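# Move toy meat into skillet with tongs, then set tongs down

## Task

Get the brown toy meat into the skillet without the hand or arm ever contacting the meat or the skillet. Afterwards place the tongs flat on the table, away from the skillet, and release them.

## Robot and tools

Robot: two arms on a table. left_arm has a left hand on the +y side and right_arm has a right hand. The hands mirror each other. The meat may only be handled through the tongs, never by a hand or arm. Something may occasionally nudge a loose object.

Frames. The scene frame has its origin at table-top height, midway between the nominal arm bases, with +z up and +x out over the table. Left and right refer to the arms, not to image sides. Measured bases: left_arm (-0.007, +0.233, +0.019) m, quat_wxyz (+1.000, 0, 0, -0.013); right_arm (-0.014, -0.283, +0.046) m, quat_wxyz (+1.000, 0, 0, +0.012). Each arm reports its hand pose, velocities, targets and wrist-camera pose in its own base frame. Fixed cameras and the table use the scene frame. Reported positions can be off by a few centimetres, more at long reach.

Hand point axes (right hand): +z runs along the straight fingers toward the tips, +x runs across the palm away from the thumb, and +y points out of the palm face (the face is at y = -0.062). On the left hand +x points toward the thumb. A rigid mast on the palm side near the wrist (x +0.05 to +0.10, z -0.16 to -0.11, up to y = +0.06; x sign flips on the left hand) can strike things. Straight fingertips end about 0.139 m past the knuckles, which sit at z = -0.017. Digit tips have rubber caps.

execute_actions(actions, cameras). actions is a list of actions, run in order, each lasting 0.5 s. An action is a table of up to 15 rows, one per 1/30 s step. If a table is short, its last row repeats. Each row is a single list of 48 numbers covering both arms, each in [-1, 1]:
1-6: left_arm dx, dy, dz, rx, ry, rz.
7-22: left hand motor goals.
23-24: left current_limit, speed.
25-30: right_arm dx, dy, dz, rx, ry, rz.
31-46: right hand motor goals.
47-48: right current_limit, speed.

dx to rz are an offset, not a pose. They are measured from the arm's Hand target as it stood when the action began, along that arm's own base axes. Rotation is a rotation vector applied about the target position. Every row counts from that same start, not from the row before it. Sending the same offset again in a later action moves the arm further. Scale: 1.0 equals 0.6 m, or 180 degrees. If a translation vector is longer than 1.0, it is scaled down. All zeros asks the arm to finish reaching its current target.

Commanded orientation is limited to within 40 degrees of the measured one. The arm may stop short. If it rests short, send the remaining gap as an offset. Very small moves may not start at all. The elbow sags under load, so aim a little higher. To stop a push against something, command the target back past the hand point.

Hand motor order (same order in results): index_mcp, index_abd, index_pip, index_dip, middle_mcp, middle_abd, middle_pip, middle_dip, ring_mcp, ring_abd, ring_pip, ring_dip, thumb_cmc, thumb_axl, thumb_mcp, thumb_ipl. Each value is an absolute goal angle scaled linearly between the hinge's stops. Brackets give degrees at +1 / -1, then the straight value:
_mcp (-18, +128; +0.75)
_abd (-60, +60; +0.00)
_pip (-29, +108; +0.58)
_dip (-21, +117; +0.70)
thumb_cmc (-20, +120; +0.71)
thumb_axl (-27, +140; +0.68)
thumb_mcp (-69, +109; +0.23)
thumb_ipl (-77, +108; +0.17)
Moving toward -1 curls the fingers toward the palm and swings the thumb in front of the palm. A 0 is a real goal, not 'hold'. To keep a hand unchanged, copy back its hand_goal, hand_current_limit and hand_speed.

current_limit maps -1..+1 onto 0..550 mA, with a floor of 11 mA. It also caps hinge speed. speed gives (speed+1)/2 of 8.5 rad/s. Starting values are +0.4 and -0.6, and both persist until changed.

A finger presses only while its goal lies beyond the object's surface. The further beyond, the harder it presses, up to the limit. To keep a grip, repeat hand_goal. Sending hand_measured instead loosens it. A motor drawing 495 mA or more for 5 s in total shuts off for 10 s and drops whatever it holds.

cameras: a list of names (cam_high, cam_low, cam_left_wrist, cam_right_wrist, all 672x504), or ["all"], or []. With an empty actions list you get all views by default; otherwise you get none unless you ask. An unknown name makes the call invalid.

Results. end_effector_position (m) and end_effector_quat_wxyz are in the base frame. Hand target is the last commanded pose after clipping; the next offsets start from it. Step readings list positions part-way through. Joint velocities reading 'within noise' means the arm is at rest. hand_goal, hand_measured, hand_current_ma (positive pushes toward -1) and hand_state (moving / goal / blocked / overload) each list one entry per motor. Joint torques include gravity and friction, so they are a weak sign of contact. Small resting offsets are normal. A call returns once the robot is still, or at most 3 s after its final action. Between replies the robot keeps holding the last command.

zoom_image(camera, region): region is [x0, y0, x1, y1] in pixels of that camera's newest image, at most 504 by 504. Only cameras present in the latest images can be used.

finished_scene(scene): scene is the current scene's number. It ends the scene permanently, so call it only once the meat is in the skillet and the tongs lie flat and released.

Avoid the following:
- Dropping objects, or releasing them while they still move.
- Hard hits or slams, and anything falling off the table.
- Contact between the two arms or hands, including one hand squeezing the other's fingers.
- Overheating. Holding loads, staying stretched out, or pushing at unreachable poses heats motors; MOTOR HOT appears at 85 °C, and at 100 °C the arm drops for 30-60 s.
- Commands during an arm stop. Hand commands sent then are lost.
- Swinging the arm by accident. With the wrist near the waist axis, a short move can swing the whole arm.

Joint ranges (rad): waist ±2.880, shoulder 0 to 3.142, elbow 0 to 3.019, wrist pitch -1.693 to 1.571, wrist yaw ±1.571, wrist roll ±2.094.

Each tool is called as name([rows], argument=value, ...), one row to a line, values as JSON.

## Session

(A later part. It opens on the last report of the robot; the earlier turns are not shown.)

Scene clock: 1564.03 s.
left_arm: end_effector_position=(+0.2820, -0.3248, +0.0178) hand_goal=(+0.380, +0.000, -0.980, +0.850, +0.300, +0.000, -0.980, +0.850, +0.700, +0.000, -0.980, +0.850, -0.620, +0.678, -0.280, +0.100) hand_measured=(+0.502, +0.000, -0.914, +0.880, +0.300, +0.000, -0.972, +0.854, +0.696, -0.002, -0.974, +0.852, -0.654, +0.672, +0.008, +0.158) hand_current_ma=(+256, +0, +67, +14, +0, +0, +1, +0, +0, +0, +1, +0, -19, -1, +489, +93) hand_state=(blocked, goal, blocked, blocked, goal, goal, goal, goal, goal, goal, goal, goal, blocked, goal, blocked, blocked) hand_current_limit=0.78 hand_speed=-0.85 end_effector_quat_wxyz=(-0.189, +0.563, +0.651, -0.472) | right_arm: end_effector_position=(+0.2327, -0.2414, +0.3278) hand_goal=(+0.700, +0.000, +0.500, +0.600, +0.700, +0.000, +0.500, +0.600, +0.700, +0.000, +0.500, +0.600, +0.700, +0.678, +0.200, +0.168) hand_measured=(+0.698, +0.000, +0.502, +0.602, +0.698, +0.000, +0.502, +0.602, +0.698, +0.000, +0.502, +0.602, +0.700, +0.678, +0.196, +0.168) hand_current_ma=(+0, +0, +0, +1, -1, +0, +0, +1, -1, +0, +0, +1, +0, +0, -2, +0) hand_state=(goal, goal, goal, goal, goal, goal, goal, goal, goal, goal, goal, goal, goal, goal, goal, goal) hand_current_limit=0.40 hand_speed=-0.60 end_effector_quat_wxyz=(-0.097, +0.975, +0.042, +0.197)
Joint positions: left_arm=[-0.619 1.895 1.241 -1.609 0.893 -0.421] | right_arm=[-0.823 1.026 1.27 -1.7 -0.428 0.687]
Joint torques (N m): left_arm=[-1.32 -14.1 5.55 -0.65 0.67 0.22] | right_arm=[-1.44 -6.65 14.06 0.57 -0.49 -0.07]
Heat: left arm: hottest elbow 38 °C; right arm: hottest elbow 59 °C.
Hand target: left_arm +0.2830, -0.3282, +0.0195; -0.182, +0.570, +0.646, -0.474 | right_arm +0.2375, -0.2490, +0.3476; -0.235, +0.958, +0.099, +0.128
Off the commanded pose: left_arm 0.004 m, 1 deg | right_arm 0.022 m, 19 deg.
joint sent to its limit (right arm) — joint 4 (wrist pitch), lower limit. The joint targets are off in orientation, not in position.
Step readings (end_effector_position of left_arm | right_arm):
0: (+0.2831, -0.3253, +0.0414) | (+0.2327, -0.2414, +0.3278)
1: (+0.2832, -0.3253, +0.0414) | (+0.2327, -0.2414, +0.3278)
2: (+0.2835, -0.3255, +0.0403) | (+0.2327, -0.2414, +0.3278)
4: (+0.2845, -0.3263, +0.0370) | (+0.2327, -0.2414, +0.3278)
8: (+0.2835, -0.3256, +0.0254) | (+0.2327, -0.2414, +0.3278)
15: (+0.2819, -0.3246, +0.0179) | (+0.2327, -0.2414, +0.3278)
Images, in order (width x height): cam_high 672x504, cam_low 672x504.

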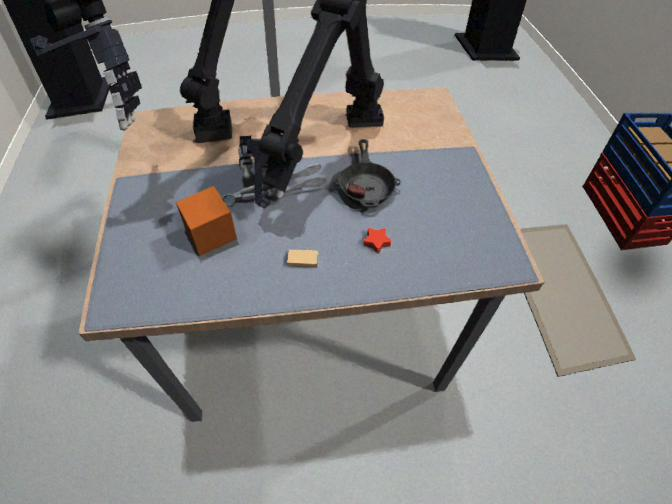

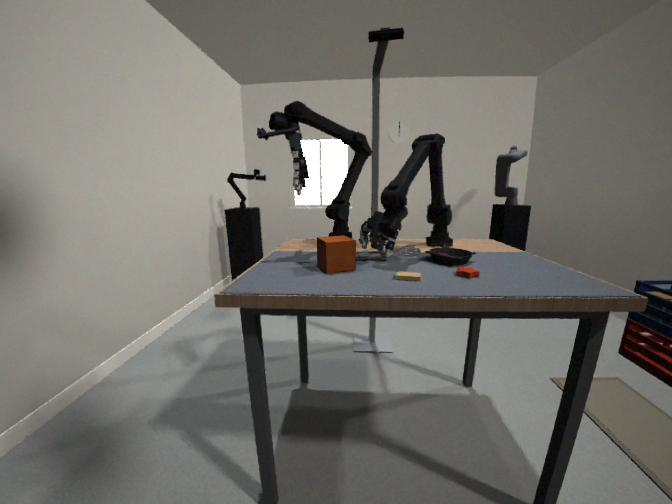

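execute_actions([
  [[0,0,-0.015,0,0,0,0.42,0,-0.98,0.85,0.42,0,-0.98,0.85,0.75,0,-0.98,0.85,-0.62,0.677,-0.28,0.1,0.78,-0.85,0,0,0,0,0,0,0.7,0,0.5,0.6,0.7,0,0.5,0.6,0.7,0,0.5,0.6,0.7,0.678,0.2,0.168,0.4,-0.6]],
  [[0,0,0,0,0,0,0.52,0,-0.98,0.85,0.52,0,-0.98,0.85,0.8,0,-0.98,0.85,-0.62,0.677,-0.2,0.1,0.78,-0.85,0,0,0,0,0,0,0.7,0,0.5,0.6,0.7,0,0.5,0.6,0.7,0,0.5,0.6,0.7,0.678,0.2,0.168,0.4,-0.6]],
], cameras=["cam_high","cam_low"])

zoom_image(camera="cam_high", region=[210, 130, 360, 250])

zoom_image(camera="cam_low", region=[340, 205, 480, 275])

Scene clock: 1570.43 s.
left_arm: end_effector_position=(+0.2848, -0.3268, +0.0130) hand_goal=(+0.520, +0.000, -0.980, +0.850, +0.520, +0.000, -0.980, +0.850, +0.800, +0.000, -0.980, +0.850, -0.620, +0.678, -0.200, +0.100) hand_measured=(+0.608, +0.000, -0.908, +0.882, +0.496, +0.000, -0.986, +0.848, +0.786, -0.002, -0.974, +0.852, -0.654, +0.672, +0.008, +0.158) hand_current_ma=(+138, +0, +81, +17, -12, +0, -1, +0, -4, +0, +1, +0, -19, -1, +489, +93) hand_state=(blocked, goal, blocked, blocked, blocked, goal, goal, goal, goal, goal, goal, goal, blocked, goal, blocked, blocked) hand_current_limit=0.78 hand_speed=-0.85 end_effector_quat_wxyz=(-0.184, +0.566, +0.650, -0.472) | right_arm: end_effector_position=(+0.2327, -0.2414, +0.3278) hand_goal=(+0.700, +0.000, +0.500, +0.600, +0.700, +0.000, +0.500, +0.600, +0.700, +0.000, +0.500, +0.600, +0.700, +0.678, +0.200, +0.168) hand_measured=(+0.698, +0.000, +0.502, +0.602, +0.698, +0.000, +0.502, +0.602, +0.698, +0.000, +0.502, +0.602, +0.700, +0.678, +0.196, +0.168) hand_current_ma=(+0, +0, +0, +1, -1, +0, +0, +1, -1, +0, +0, +1, +0, +0, -2, +0) hand_state=(goal, goal, goal, goal, goal, goal, goal, goal, goal, goal, goal, goal, goal, goal, goal, goal) hand_current_limit=0.40 hand_speed=-0.60 end_effector_quat_wxyz=(-0.097, +0.975, +0.042, +0.197)
Joint positions: left_arm=[-0.619 1.903 1.241 -1.589 0.893 -0.421] | right_arm=[-0.823 1.026 1.27 -1.7 -0.428 0.687]
Joint torques (N m): left_arm=[-1.32 -13.51 5.03 -0.59 0.7 0.21] | right_arm=[-1.61 -6.18 14.11 0.47 -0.49 -0.06]
Heat: left arm: hottest elbow 38 °C; right arm: hottest elbow 59 °C.
Hand target: left_arm +0.2829, -0.3282, +0.0105; -0.182, +0.570, +0.646, -0.474 | right_arm +0.2375, -0.2490, +0.3476; -0.235, +0.958, +0.099, +0.128
Off the commanded pose: left_arm 0.003 m, 1 deg | right_arm 0.022 m, 19 deg.
joint sent to its limit (right arm) — joint 4 (wrist pitch), lower limit. The joint targets are off in orientation, not in position.
Step readings (end_effector_position of left_arm | right_arm):
0: (+0.2820, -0.3248, +0.0178) | (+0.2327, -0.2414, +0.3278)
1: (+0.2820, -0.3248, +0.0178) | (+0.2327, -0.2414, +0.3278)
2: (+0.2824, -0.3251, +0.0177) | (+0.2327, -0.2414, +0.3278)
4: (+0.2835, -0.3259, +0.0169) | (+0.2327, -0.2414, +0.3278)
8: (+0.2846, -0.3267, +0.0150) | (+0.2327, -0.2414, +0.3278)
15: (+0.2848, -0.3268, +0.0130) | (+0.2327, -0.2414, +0.3278)
16: (+0.2848, -0.3268, +0.0130) | (+0.2327, -0.2414, +0.3278)
17: (+0.2848, -0.3268, +0.0130) | (+0.2327, -0.2414, +0.3278)
19: (+0.2848, -0.3268, +0.0130) | (+0.2327, -0.2414, +0.3278)
23: (+0.2848, -0.3268, +0.0130) | (+0.2327, -0.2414, +0.3278)
30: (+0.2848, -0.3268, +0.0130) | (+0.2327, -0.2414, +0.3278)
Images, in order (width x height): cam_high 672x504, cam_low 672x504.

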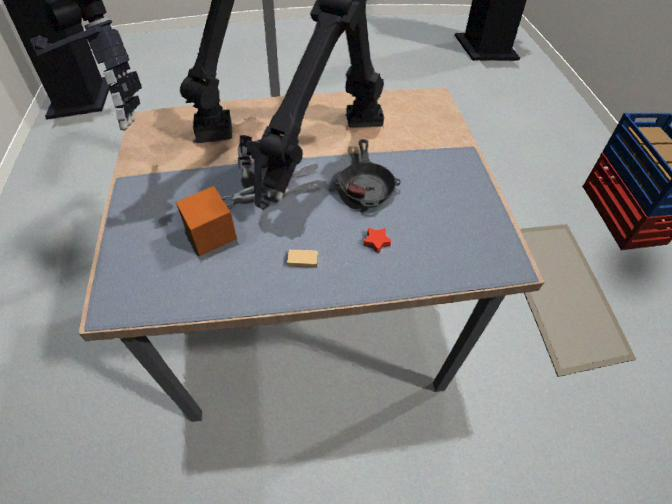

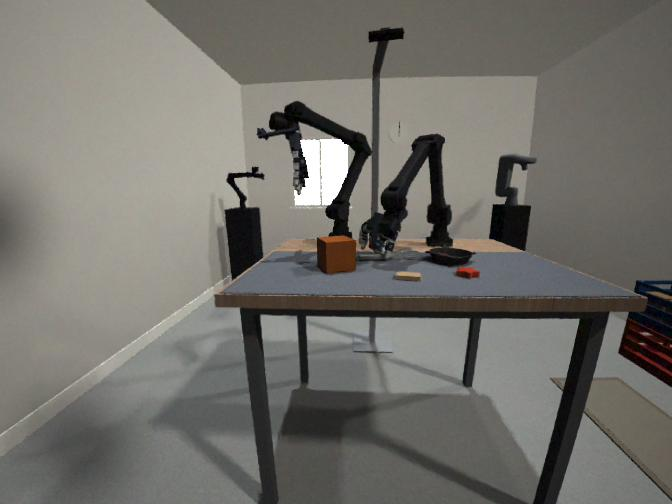

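Scaled by 3.360.

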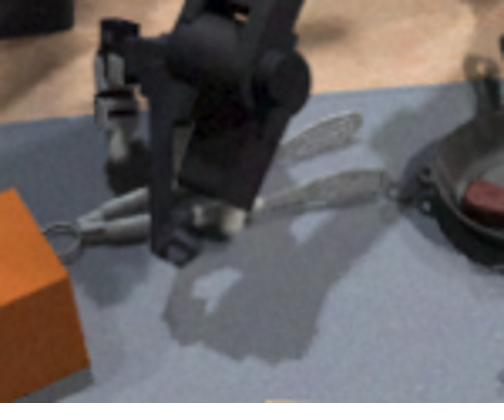

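Scaled by 3.600.

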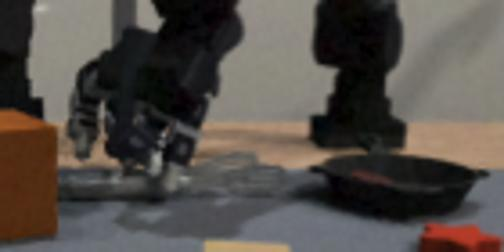

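execute_actions([
  [[0,0,0,0,0,0,0.66,0,-0.98,0.85,0.66,0,-0.98,0.85,0.9,0,-0.98,0.85,-0.62,0.677,-0.15,0.1,0.78,-0.85,0,0,0,0,0,0,0.7,0,0.5,0.6,0.7,0,0.5,0.6,0.7,0,0.5,0.6,0.7,0.678,0.2,0.168,0.4,-0.6]],
  [[0,0,0,0,0,0,0.80,0,-0.98,0.85,0.80,0,-0.98,0.85,0.94,0,-0.98,0.85,-0.62,0.677,-0.05,0.1,0.78,-0.85,0,0,0,0,0,0,0.7,0,0.5,0.6,0.7,0,0.5,0.6,0.7,0,0.5,0.6,0.7,0.678,0.2,0.168,0.4,-0.6]],
  [[0,0,0,0,0,0,0.95,0,-0.98,0.85,0.95,0,-0.98,0.85,0.95,0,-0.98,0.85,-0.62,0.677,0.05,0.1,0.78,-0.85,0,0,0,0,0,0,0.7,0,0.5,0.6,0.7,0,0.5,0.6,0.7,0,0.5,0.6,0.7,0.678,0.2,0.168,0.4,-0.6]],
  [[0,0,0,0,0,0,0.97,0,-0.98,0.85,0.97,0,-0.98,0.85,0.97,0,-0.98,0.85,-0.62,0.677,0.15,0.1,0.78,-0.85,0,0,0,0,0,0,0.7,0,0.5,0.6,0.7,0,0.5,0.6,0.7,0,0.5,0.6,0.7,0.678,0.2,0.168,0.4,-0.6]],
], cameras=["cam_high","cam_low"])

zoom_image(camera="cam_high", region=[210, 130, 360, 250])

zoom_image(camera="cam_low", region=[340, 205, 480, 275])

Scene clock: 1583.37 s.
left_arm: end_effector_position=(+0.2850, -0.3279, +0.0131) hand_goal=(+0.970, +0.000, -0.980, +0.850, +0.970, +0.000, -0.980, +0.850, +0.970, +0.000, -0.980, +0.850, -0.620, +0.678, +0.150, +0.100) hand_measured=(+0.952, +0.000, -0.974, +0.852, +0.956, +0.000, -0.982, +0.848, +0.954, -0.002, -0.974, +0.852, -0.620, +0.676, +0.144, +0.102) hand_current_ma=(-6, +0, +1, +0, -4, +0, +0, +0, -5, +0, +0, +0, +0, +0, -1, +0) hand_state=(goal, goal, goal, goal, goal, goal, goal, goal, goal, goal, goal, goal, goal, goal, goal, goal) hand_current_limit=0.78 hand_speed=-0.85 end_effector_quat_wxyz=(-0.181, +0.568, +0.648, -0.474) | right_arm: end_effector_position=(+0.2327, -0.2414, +0.3278) hand_goal=(+0.700, +0.000, +0.500, +0.600, +0.700, +0.000, +0.500, +0.600, +0.700, +0.000, +0.500, +0.600, +0.700, +0.678, +0.200, +0.168) hand_measured=(+0.698, +0.000, +0.502, +0.602, +0.698, +0.000, +0.502, +0.602, +0.698, +0.000, +0.502, +0.602, +0.700, +0.678, +0.196, +0.168) hand_current_ma=(+0, +0, +0, +1, -1, +0, +0, +1, -1, +0, +0, +1, +0, +0, -2, +0) hand_state=(goal, goal, goal, goal, goal, goal, goal, goal, goal, goal, goal, goal, goal, goal, goal, goal) hand_current_limit=0.40 hand_speed=-0.60 end_effector_quat_wxyz=(-0.097, +0.975, +0.042, +0.197)
Joint positions: left_arm=[-0.619 1.903 1.24 -1.588 0.896 -0.415] | right_arm=[-0.823 1.026 1.27 -1.7 -0.428 0.687]
Joint torques (N m): left_arm=[-1.32 -13.51 5.04 -0.68 0.57 0.14] | right_arm=[-1.9 -6.12 14.15 0.64 -0.53 -0.03]
Heat: left arm: hottest elbow 37 °C; right arm: hottest elbow 59 °C.
Hand target: left_arm +0.2829, -0.3281, +0.0105; -0.182, +0.570, +0.647, -0.474 | right_arm +0.2375, -0.2490, +0.3476; -0.235, +0.958, +0.099, +0.128
Off the commanded pose: left_arm 0.003 m, 0 deg | right_arm 0.022 m, 19 deg.
joint sent to its limit (right arm) — joint 4 (wrist pitch), lower limit. The joint targets are off in orientation, not in position.
Step readings (end_effector_position of left_arm | right_arm):
0: (+0.2848, -0.3268, +0.0130) | (+0.2327, -0.2414, +0.3278)
1: (+0.2848, -0.3268, +0.0130) | (+0.2327, -0.2414, +0.3278)
2: (+0.2848, -0.3268, +0.0130) | (+0.2327, -0.2414, +0.3278)
4: (+0.2849, -0.3269, +0.0130) | (+0.2327, -0.2414, +0.3278)
8: (+0.2850, -0.3270, +0.0130) | (+0.2327, -0.2414, +0.3278)
15: (+0.2850, -0.3273, +0.0131) | (+0.2327, -0.2414, +0.3278)
16: (+0.2850, -0.3273, +0.0131) | (+0.2327, -0.2414, +0.3278)
17: (+0.2850, -0.3274, +0.0131) | (+0.2327, -0.2414, +0.3278)
19: (+0.2850, -0.3277, +0.0132) | (+0.2327, -0.2414, +0.3278)
23: (+0.2850, -0.3283, +0.0134) | (+0.2327, -0.2414, +0.3278)
30: (+0.2850, -0.3279, +0.0131) | (+0.2327, -0.2414, +0.3278)
31: (+0.2850, -0.3279, +0.0131) | (+0.2327, -0.2414, +0.3278)
32: (+0.2850, -0.3279, +0.0131) | (+0.2327, -0.2414, +0.3278)
34: (+0.2850, -0.3279, +0.0131) | (+0.2327, -0.2414, +0.3278)
38: (+0.2850, -0.3279, +0.0131) | (+0.2327, -0.2414, +0.3278)
45: (+0.2850, -0.3279, +0.0131) | (+0.2327, -0.2414, +0.3278)
46: (+0.2850, -0.3279, +0.0131) | (+0.2327, -0.2414, +0.3278)
47: (+0.2850, -0.3279, +0.0131) | (+0.2327, -0.2414, +0.3278)
49: (+0.2850, -0.3279, +0.0131) | (+0.2327, -0.2414, +0.3278)
53: (+0.2850, -0.3279, +0.0131) | (+0.2327, -0.2414, +0.3278)
60: (+0.2850, -0.3279, +0.0131) | (+0.2327, -0.2414, +0.3278)
Images, in order (width x height): cam_high 672x504, cam_low 672x504.

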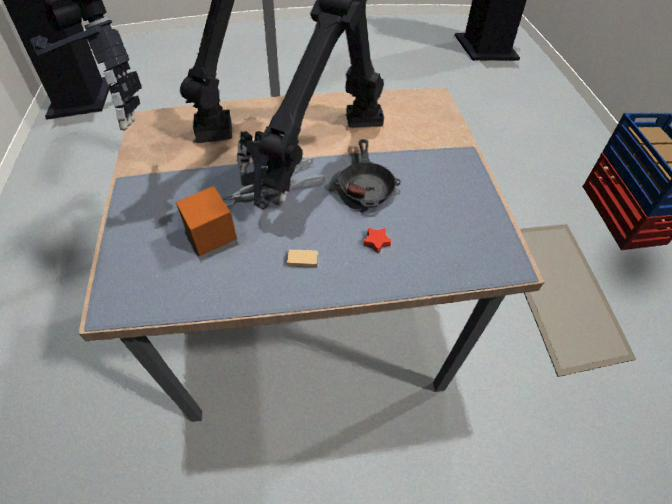

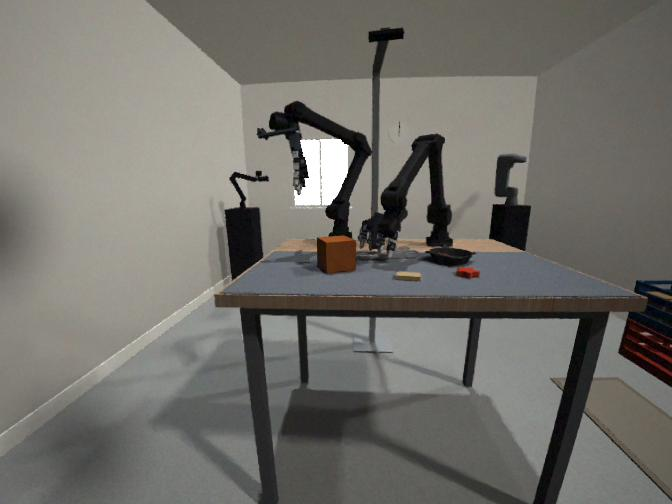

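Scaled by 3.360.

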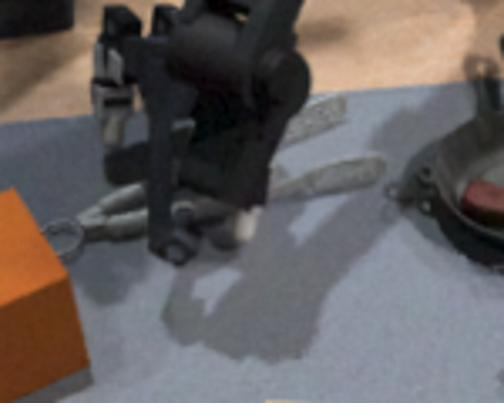

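Scaled by 3.600.

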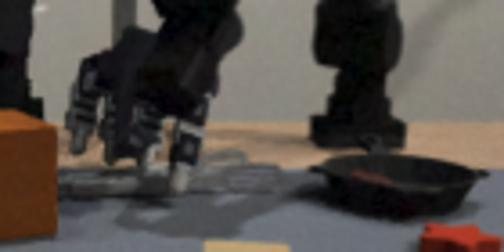

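execute_actions([
  [[0,0,0.05,0,0,0,0.97,0,-0.98,0.85,0.97,0,-0.98,0.85,0.97,0,-0.98,0.85,-0.62,0.677,0.15,0.1,0.4,-0.85,0,0,0,0,0,0,0.7,0,0.5,0.6,0.7,0,0.5,0.6,0.7,0,0.5,0.6,0.7,0.678,0.2,0.168,0.4,-0.6]],
  [[0,0,0.08,0,0,0,0.97,0,-0.98,0.85,0.97,0,-0.98,0.85,0.97,0,-0.98,0.85,-0.62,0.677,0.15,0.1,0.4,-0.85,0,0,0,0,0,0,0.7,0,0.5,0.6,0.7,0,0.5,0.6,0.7,0,0.5,0.6,0.7,0.678,0.2,0.168,0.4,-0.6]],
  [[0,0,0.08,0,0,0,0.97,0,-0.98,0.85,0.97,0,-0.98,0.85,0.97,0,-0.98,0.85,-0.62,0.677,0.15,0.1,0.4,-0.85,0,0,0,0,0,0,0.7,0,0.5,0.6,0.7,0,0.5,0.6,0.7,0,0.5,0.6,0.7,0.678,0.2,0.168,0.4,-0.6]],
], cameras=["cam_high","cam_low"])

zoom_image(camera="cam_high", region=[210, 130, 410, 250])

zoom_image(camera="cam_low", region=[340, 205, 480, 275])

Scene clock: 1592.50 s.
left_arm: end_effector_position=(+0.2732, -0.3167, +0.1193) hand_goal=(+0.970, +0.000, -0.980, +0.850, +0.970, +0.000, -0.980, +0.850, +0.970, +0.000, -0.980, +0.850, -0.620, +0.678, +0.150, +0.100) hand_measured=(+0.954, +0.000, -0.974, +0.852, +0.958, +0.000, -0.982, +0.848, +0.956, -0.002, -0.974, +0.852, -0.618, +0.676, +0.144, +0.102) hand_current_ma=(-5, +0, +1, +0, -3, +0, +0, +0, -4, +0, +0, +0, +0, +0, -1, +0) hand_state=(goal, goal, goal, goal, goal, goal, goal, goal, goal, goal, goal, goal, goal, goal, goal, goal) hand_current_limit=0.40 hand_speed=-0.85 end_effector_quat_wxyz=(-0.150, +0.557, +0.677, -0.457) | right_arm: end_effector_position=(+0.2327, -0.2414, +0.3278) hand_goal=(+0.700, +0.000, +0.500, +0.600, +0.700, +0.000, +0.500, +0.600, +0.700, +0.000, +0.500, +0.600, +0.700, +0.678, +0.200, +0.168) hand_measured=(+0.698, +0.000, +0.502, +0.602, +0.698, +0.000, +0.502, +0.602, +0.698, +0.000, +0.502, +0.602, +0.700, +0.678, +0.196, +0.168) hand_current_ma=(+0, +0, +0, +1, -1, +0, +0, +1, -1, +0, +0, +1, +0, +0, -2, +0) hand_state=(goal, goal, goal, goal, goal, goal, goal, goal, goal, goal, goal, goal, goal, goal, goal, goal) hand_current_limit=0.40 hand_speed=-0.60 end_effector_quat_wxyz=(-0.097, +0.975, +0.042, +0.197)
Joint positions: left_arm=[-0.626 1.655 1.246 -1.687 0.901 -0.562] | right_arm=[-0.823 1.026 1.27 -1.7 -0.428 0.687]
Joint torques (N m): left_arm=[-1.9 -12.1 10.4 -1.03 0.71 -0.01] | right_arm=[-1.61 -5.83 14.19 0.69 -0.5 -0.08]
Heat: left arm: hottest elbow 37 °C; right arm: hottest elbow 59 °C.
Hand target: left_arm +0.2829, -0.3281, +0.1366; -0.182, +0.570, +0.647, -0.474 | right_arm +0.2375, -0.2490, +0.3476; -0.235, +0.958, +0.099, +0.128
Off the commanded pose: left_arm 0.023 m, 6 deg | right_arm 0.022 m, 19 deg.
joint sent to its limit (left arm) — joint 4 (wrist pitch), lower limit. The joint targets are off in orientation, not in position.
joint sent to its limit (right arm) — joint 4 (wrist pitch), lower limit. The joint targets are off in orientation, not in position.
Step readings (end_effector_position of left_arm | right_arm):
0: (+0.2850, -0.3279, +0.0131) | (+0.2327, -0.2414, +0.3278)
1: (+0.2850, -0.3279, +0.0131) | (+0.2327, -0.2414, +0.3278)
2: (+0.2848, -0.3278, +0.0132) | (+0.2327, -0.2414, +0.3278)
4: (+0.2827, -0.3263, +0.0145) | (+0.2327, -0.2414, +0.3278)
8: (+0.2791, -0.3238, +0.0191) | (+0.2327, -0.2414, +0.3278)
15: (+0.2784, -0.3232, +0.0257) | (+0.2327, -0.2414, +0.3278)
16: (+0.2783, -0.3231, +0.0263) | (+0.2327, -0.2414, +0.3278)
17: (+0.2778, -0.3228, +0.0275) | (+0.2327, -0.2414, +0.3278)
19: (+0.2763, -0.3214, +0.0343) | (+0.2327, -0.2414, +0.3278)
23: (+0.2759, -0.3204, +0.0575) | (+0.2327, -0.2414, +0.3278)
30: (+0.2757, -0.3196, +0.0756) | (+0.2327, -0.2414, +0.3278)
31: (+0.2756, -0.3194, +0.0755) | (+0.2327, -0.2414, +0.3278)
32: (+0.2754, -0.3189, +0.0761) | (+0.2327, -0.2414, +0.3278)
34: (+0.2748, -0.3178, +0.0805) | (+0.2327, -0.2414, +0.3278)
38: (+0.2739, -0.3175, +0.1003) | (+0.2327, -0.2414, +0.3278)
45: (+0.2738, -0.3177, +0.1194) | (+0.2327, -0.2414, +0.3278)
Images, in order (width x height): cam_high 672x504, cam_low 672x504.

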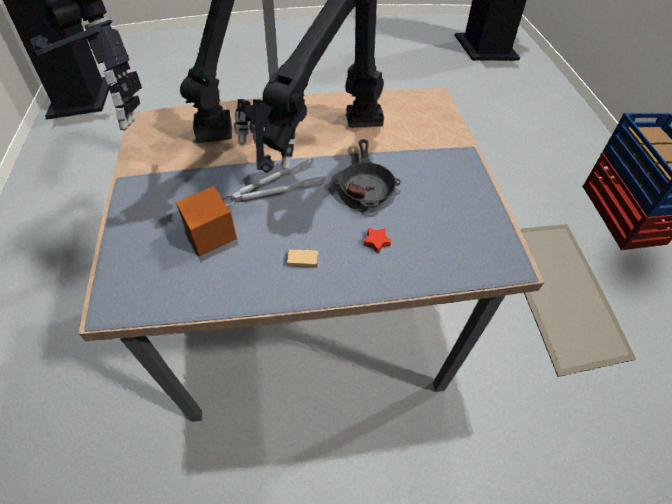

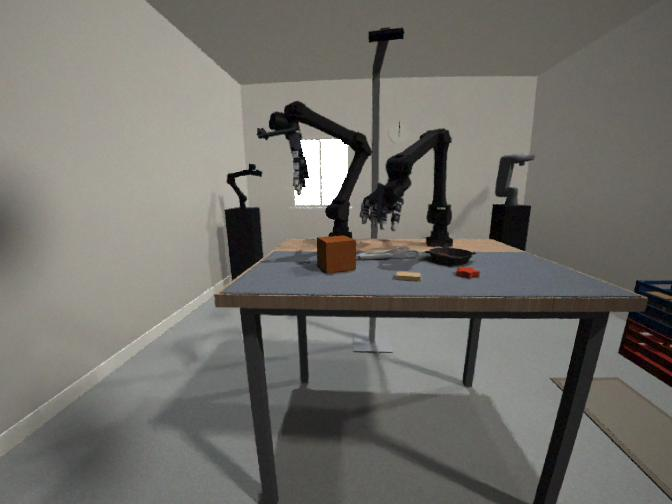

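Scaled by 2.520.

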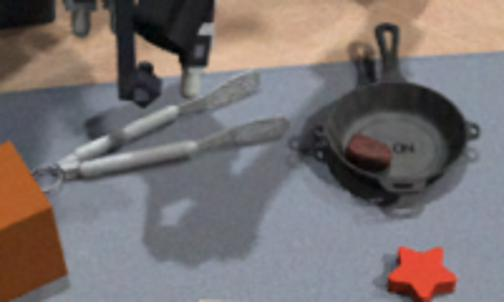

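Scaled by 3.600.

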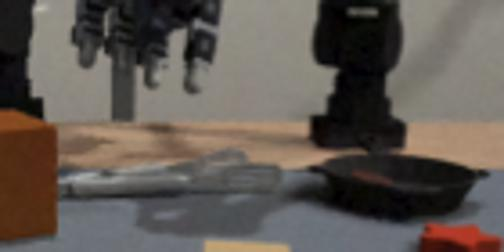

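zoom_image(camera="cam_high", region=[215, 150, 345, 220])

zoom_image(camera="cam_low", region=[345, 235, 445, 275])

Scaled by 3.877.

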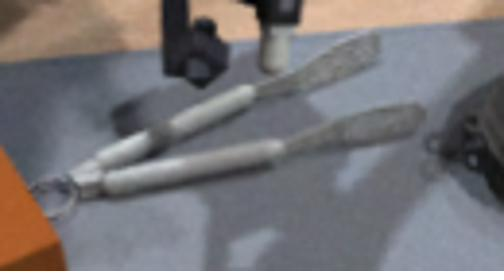

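Scaled by 5.040.

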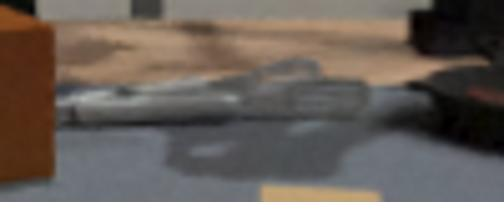

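finished_scene(scene=2)

The scene is finished: the task was done.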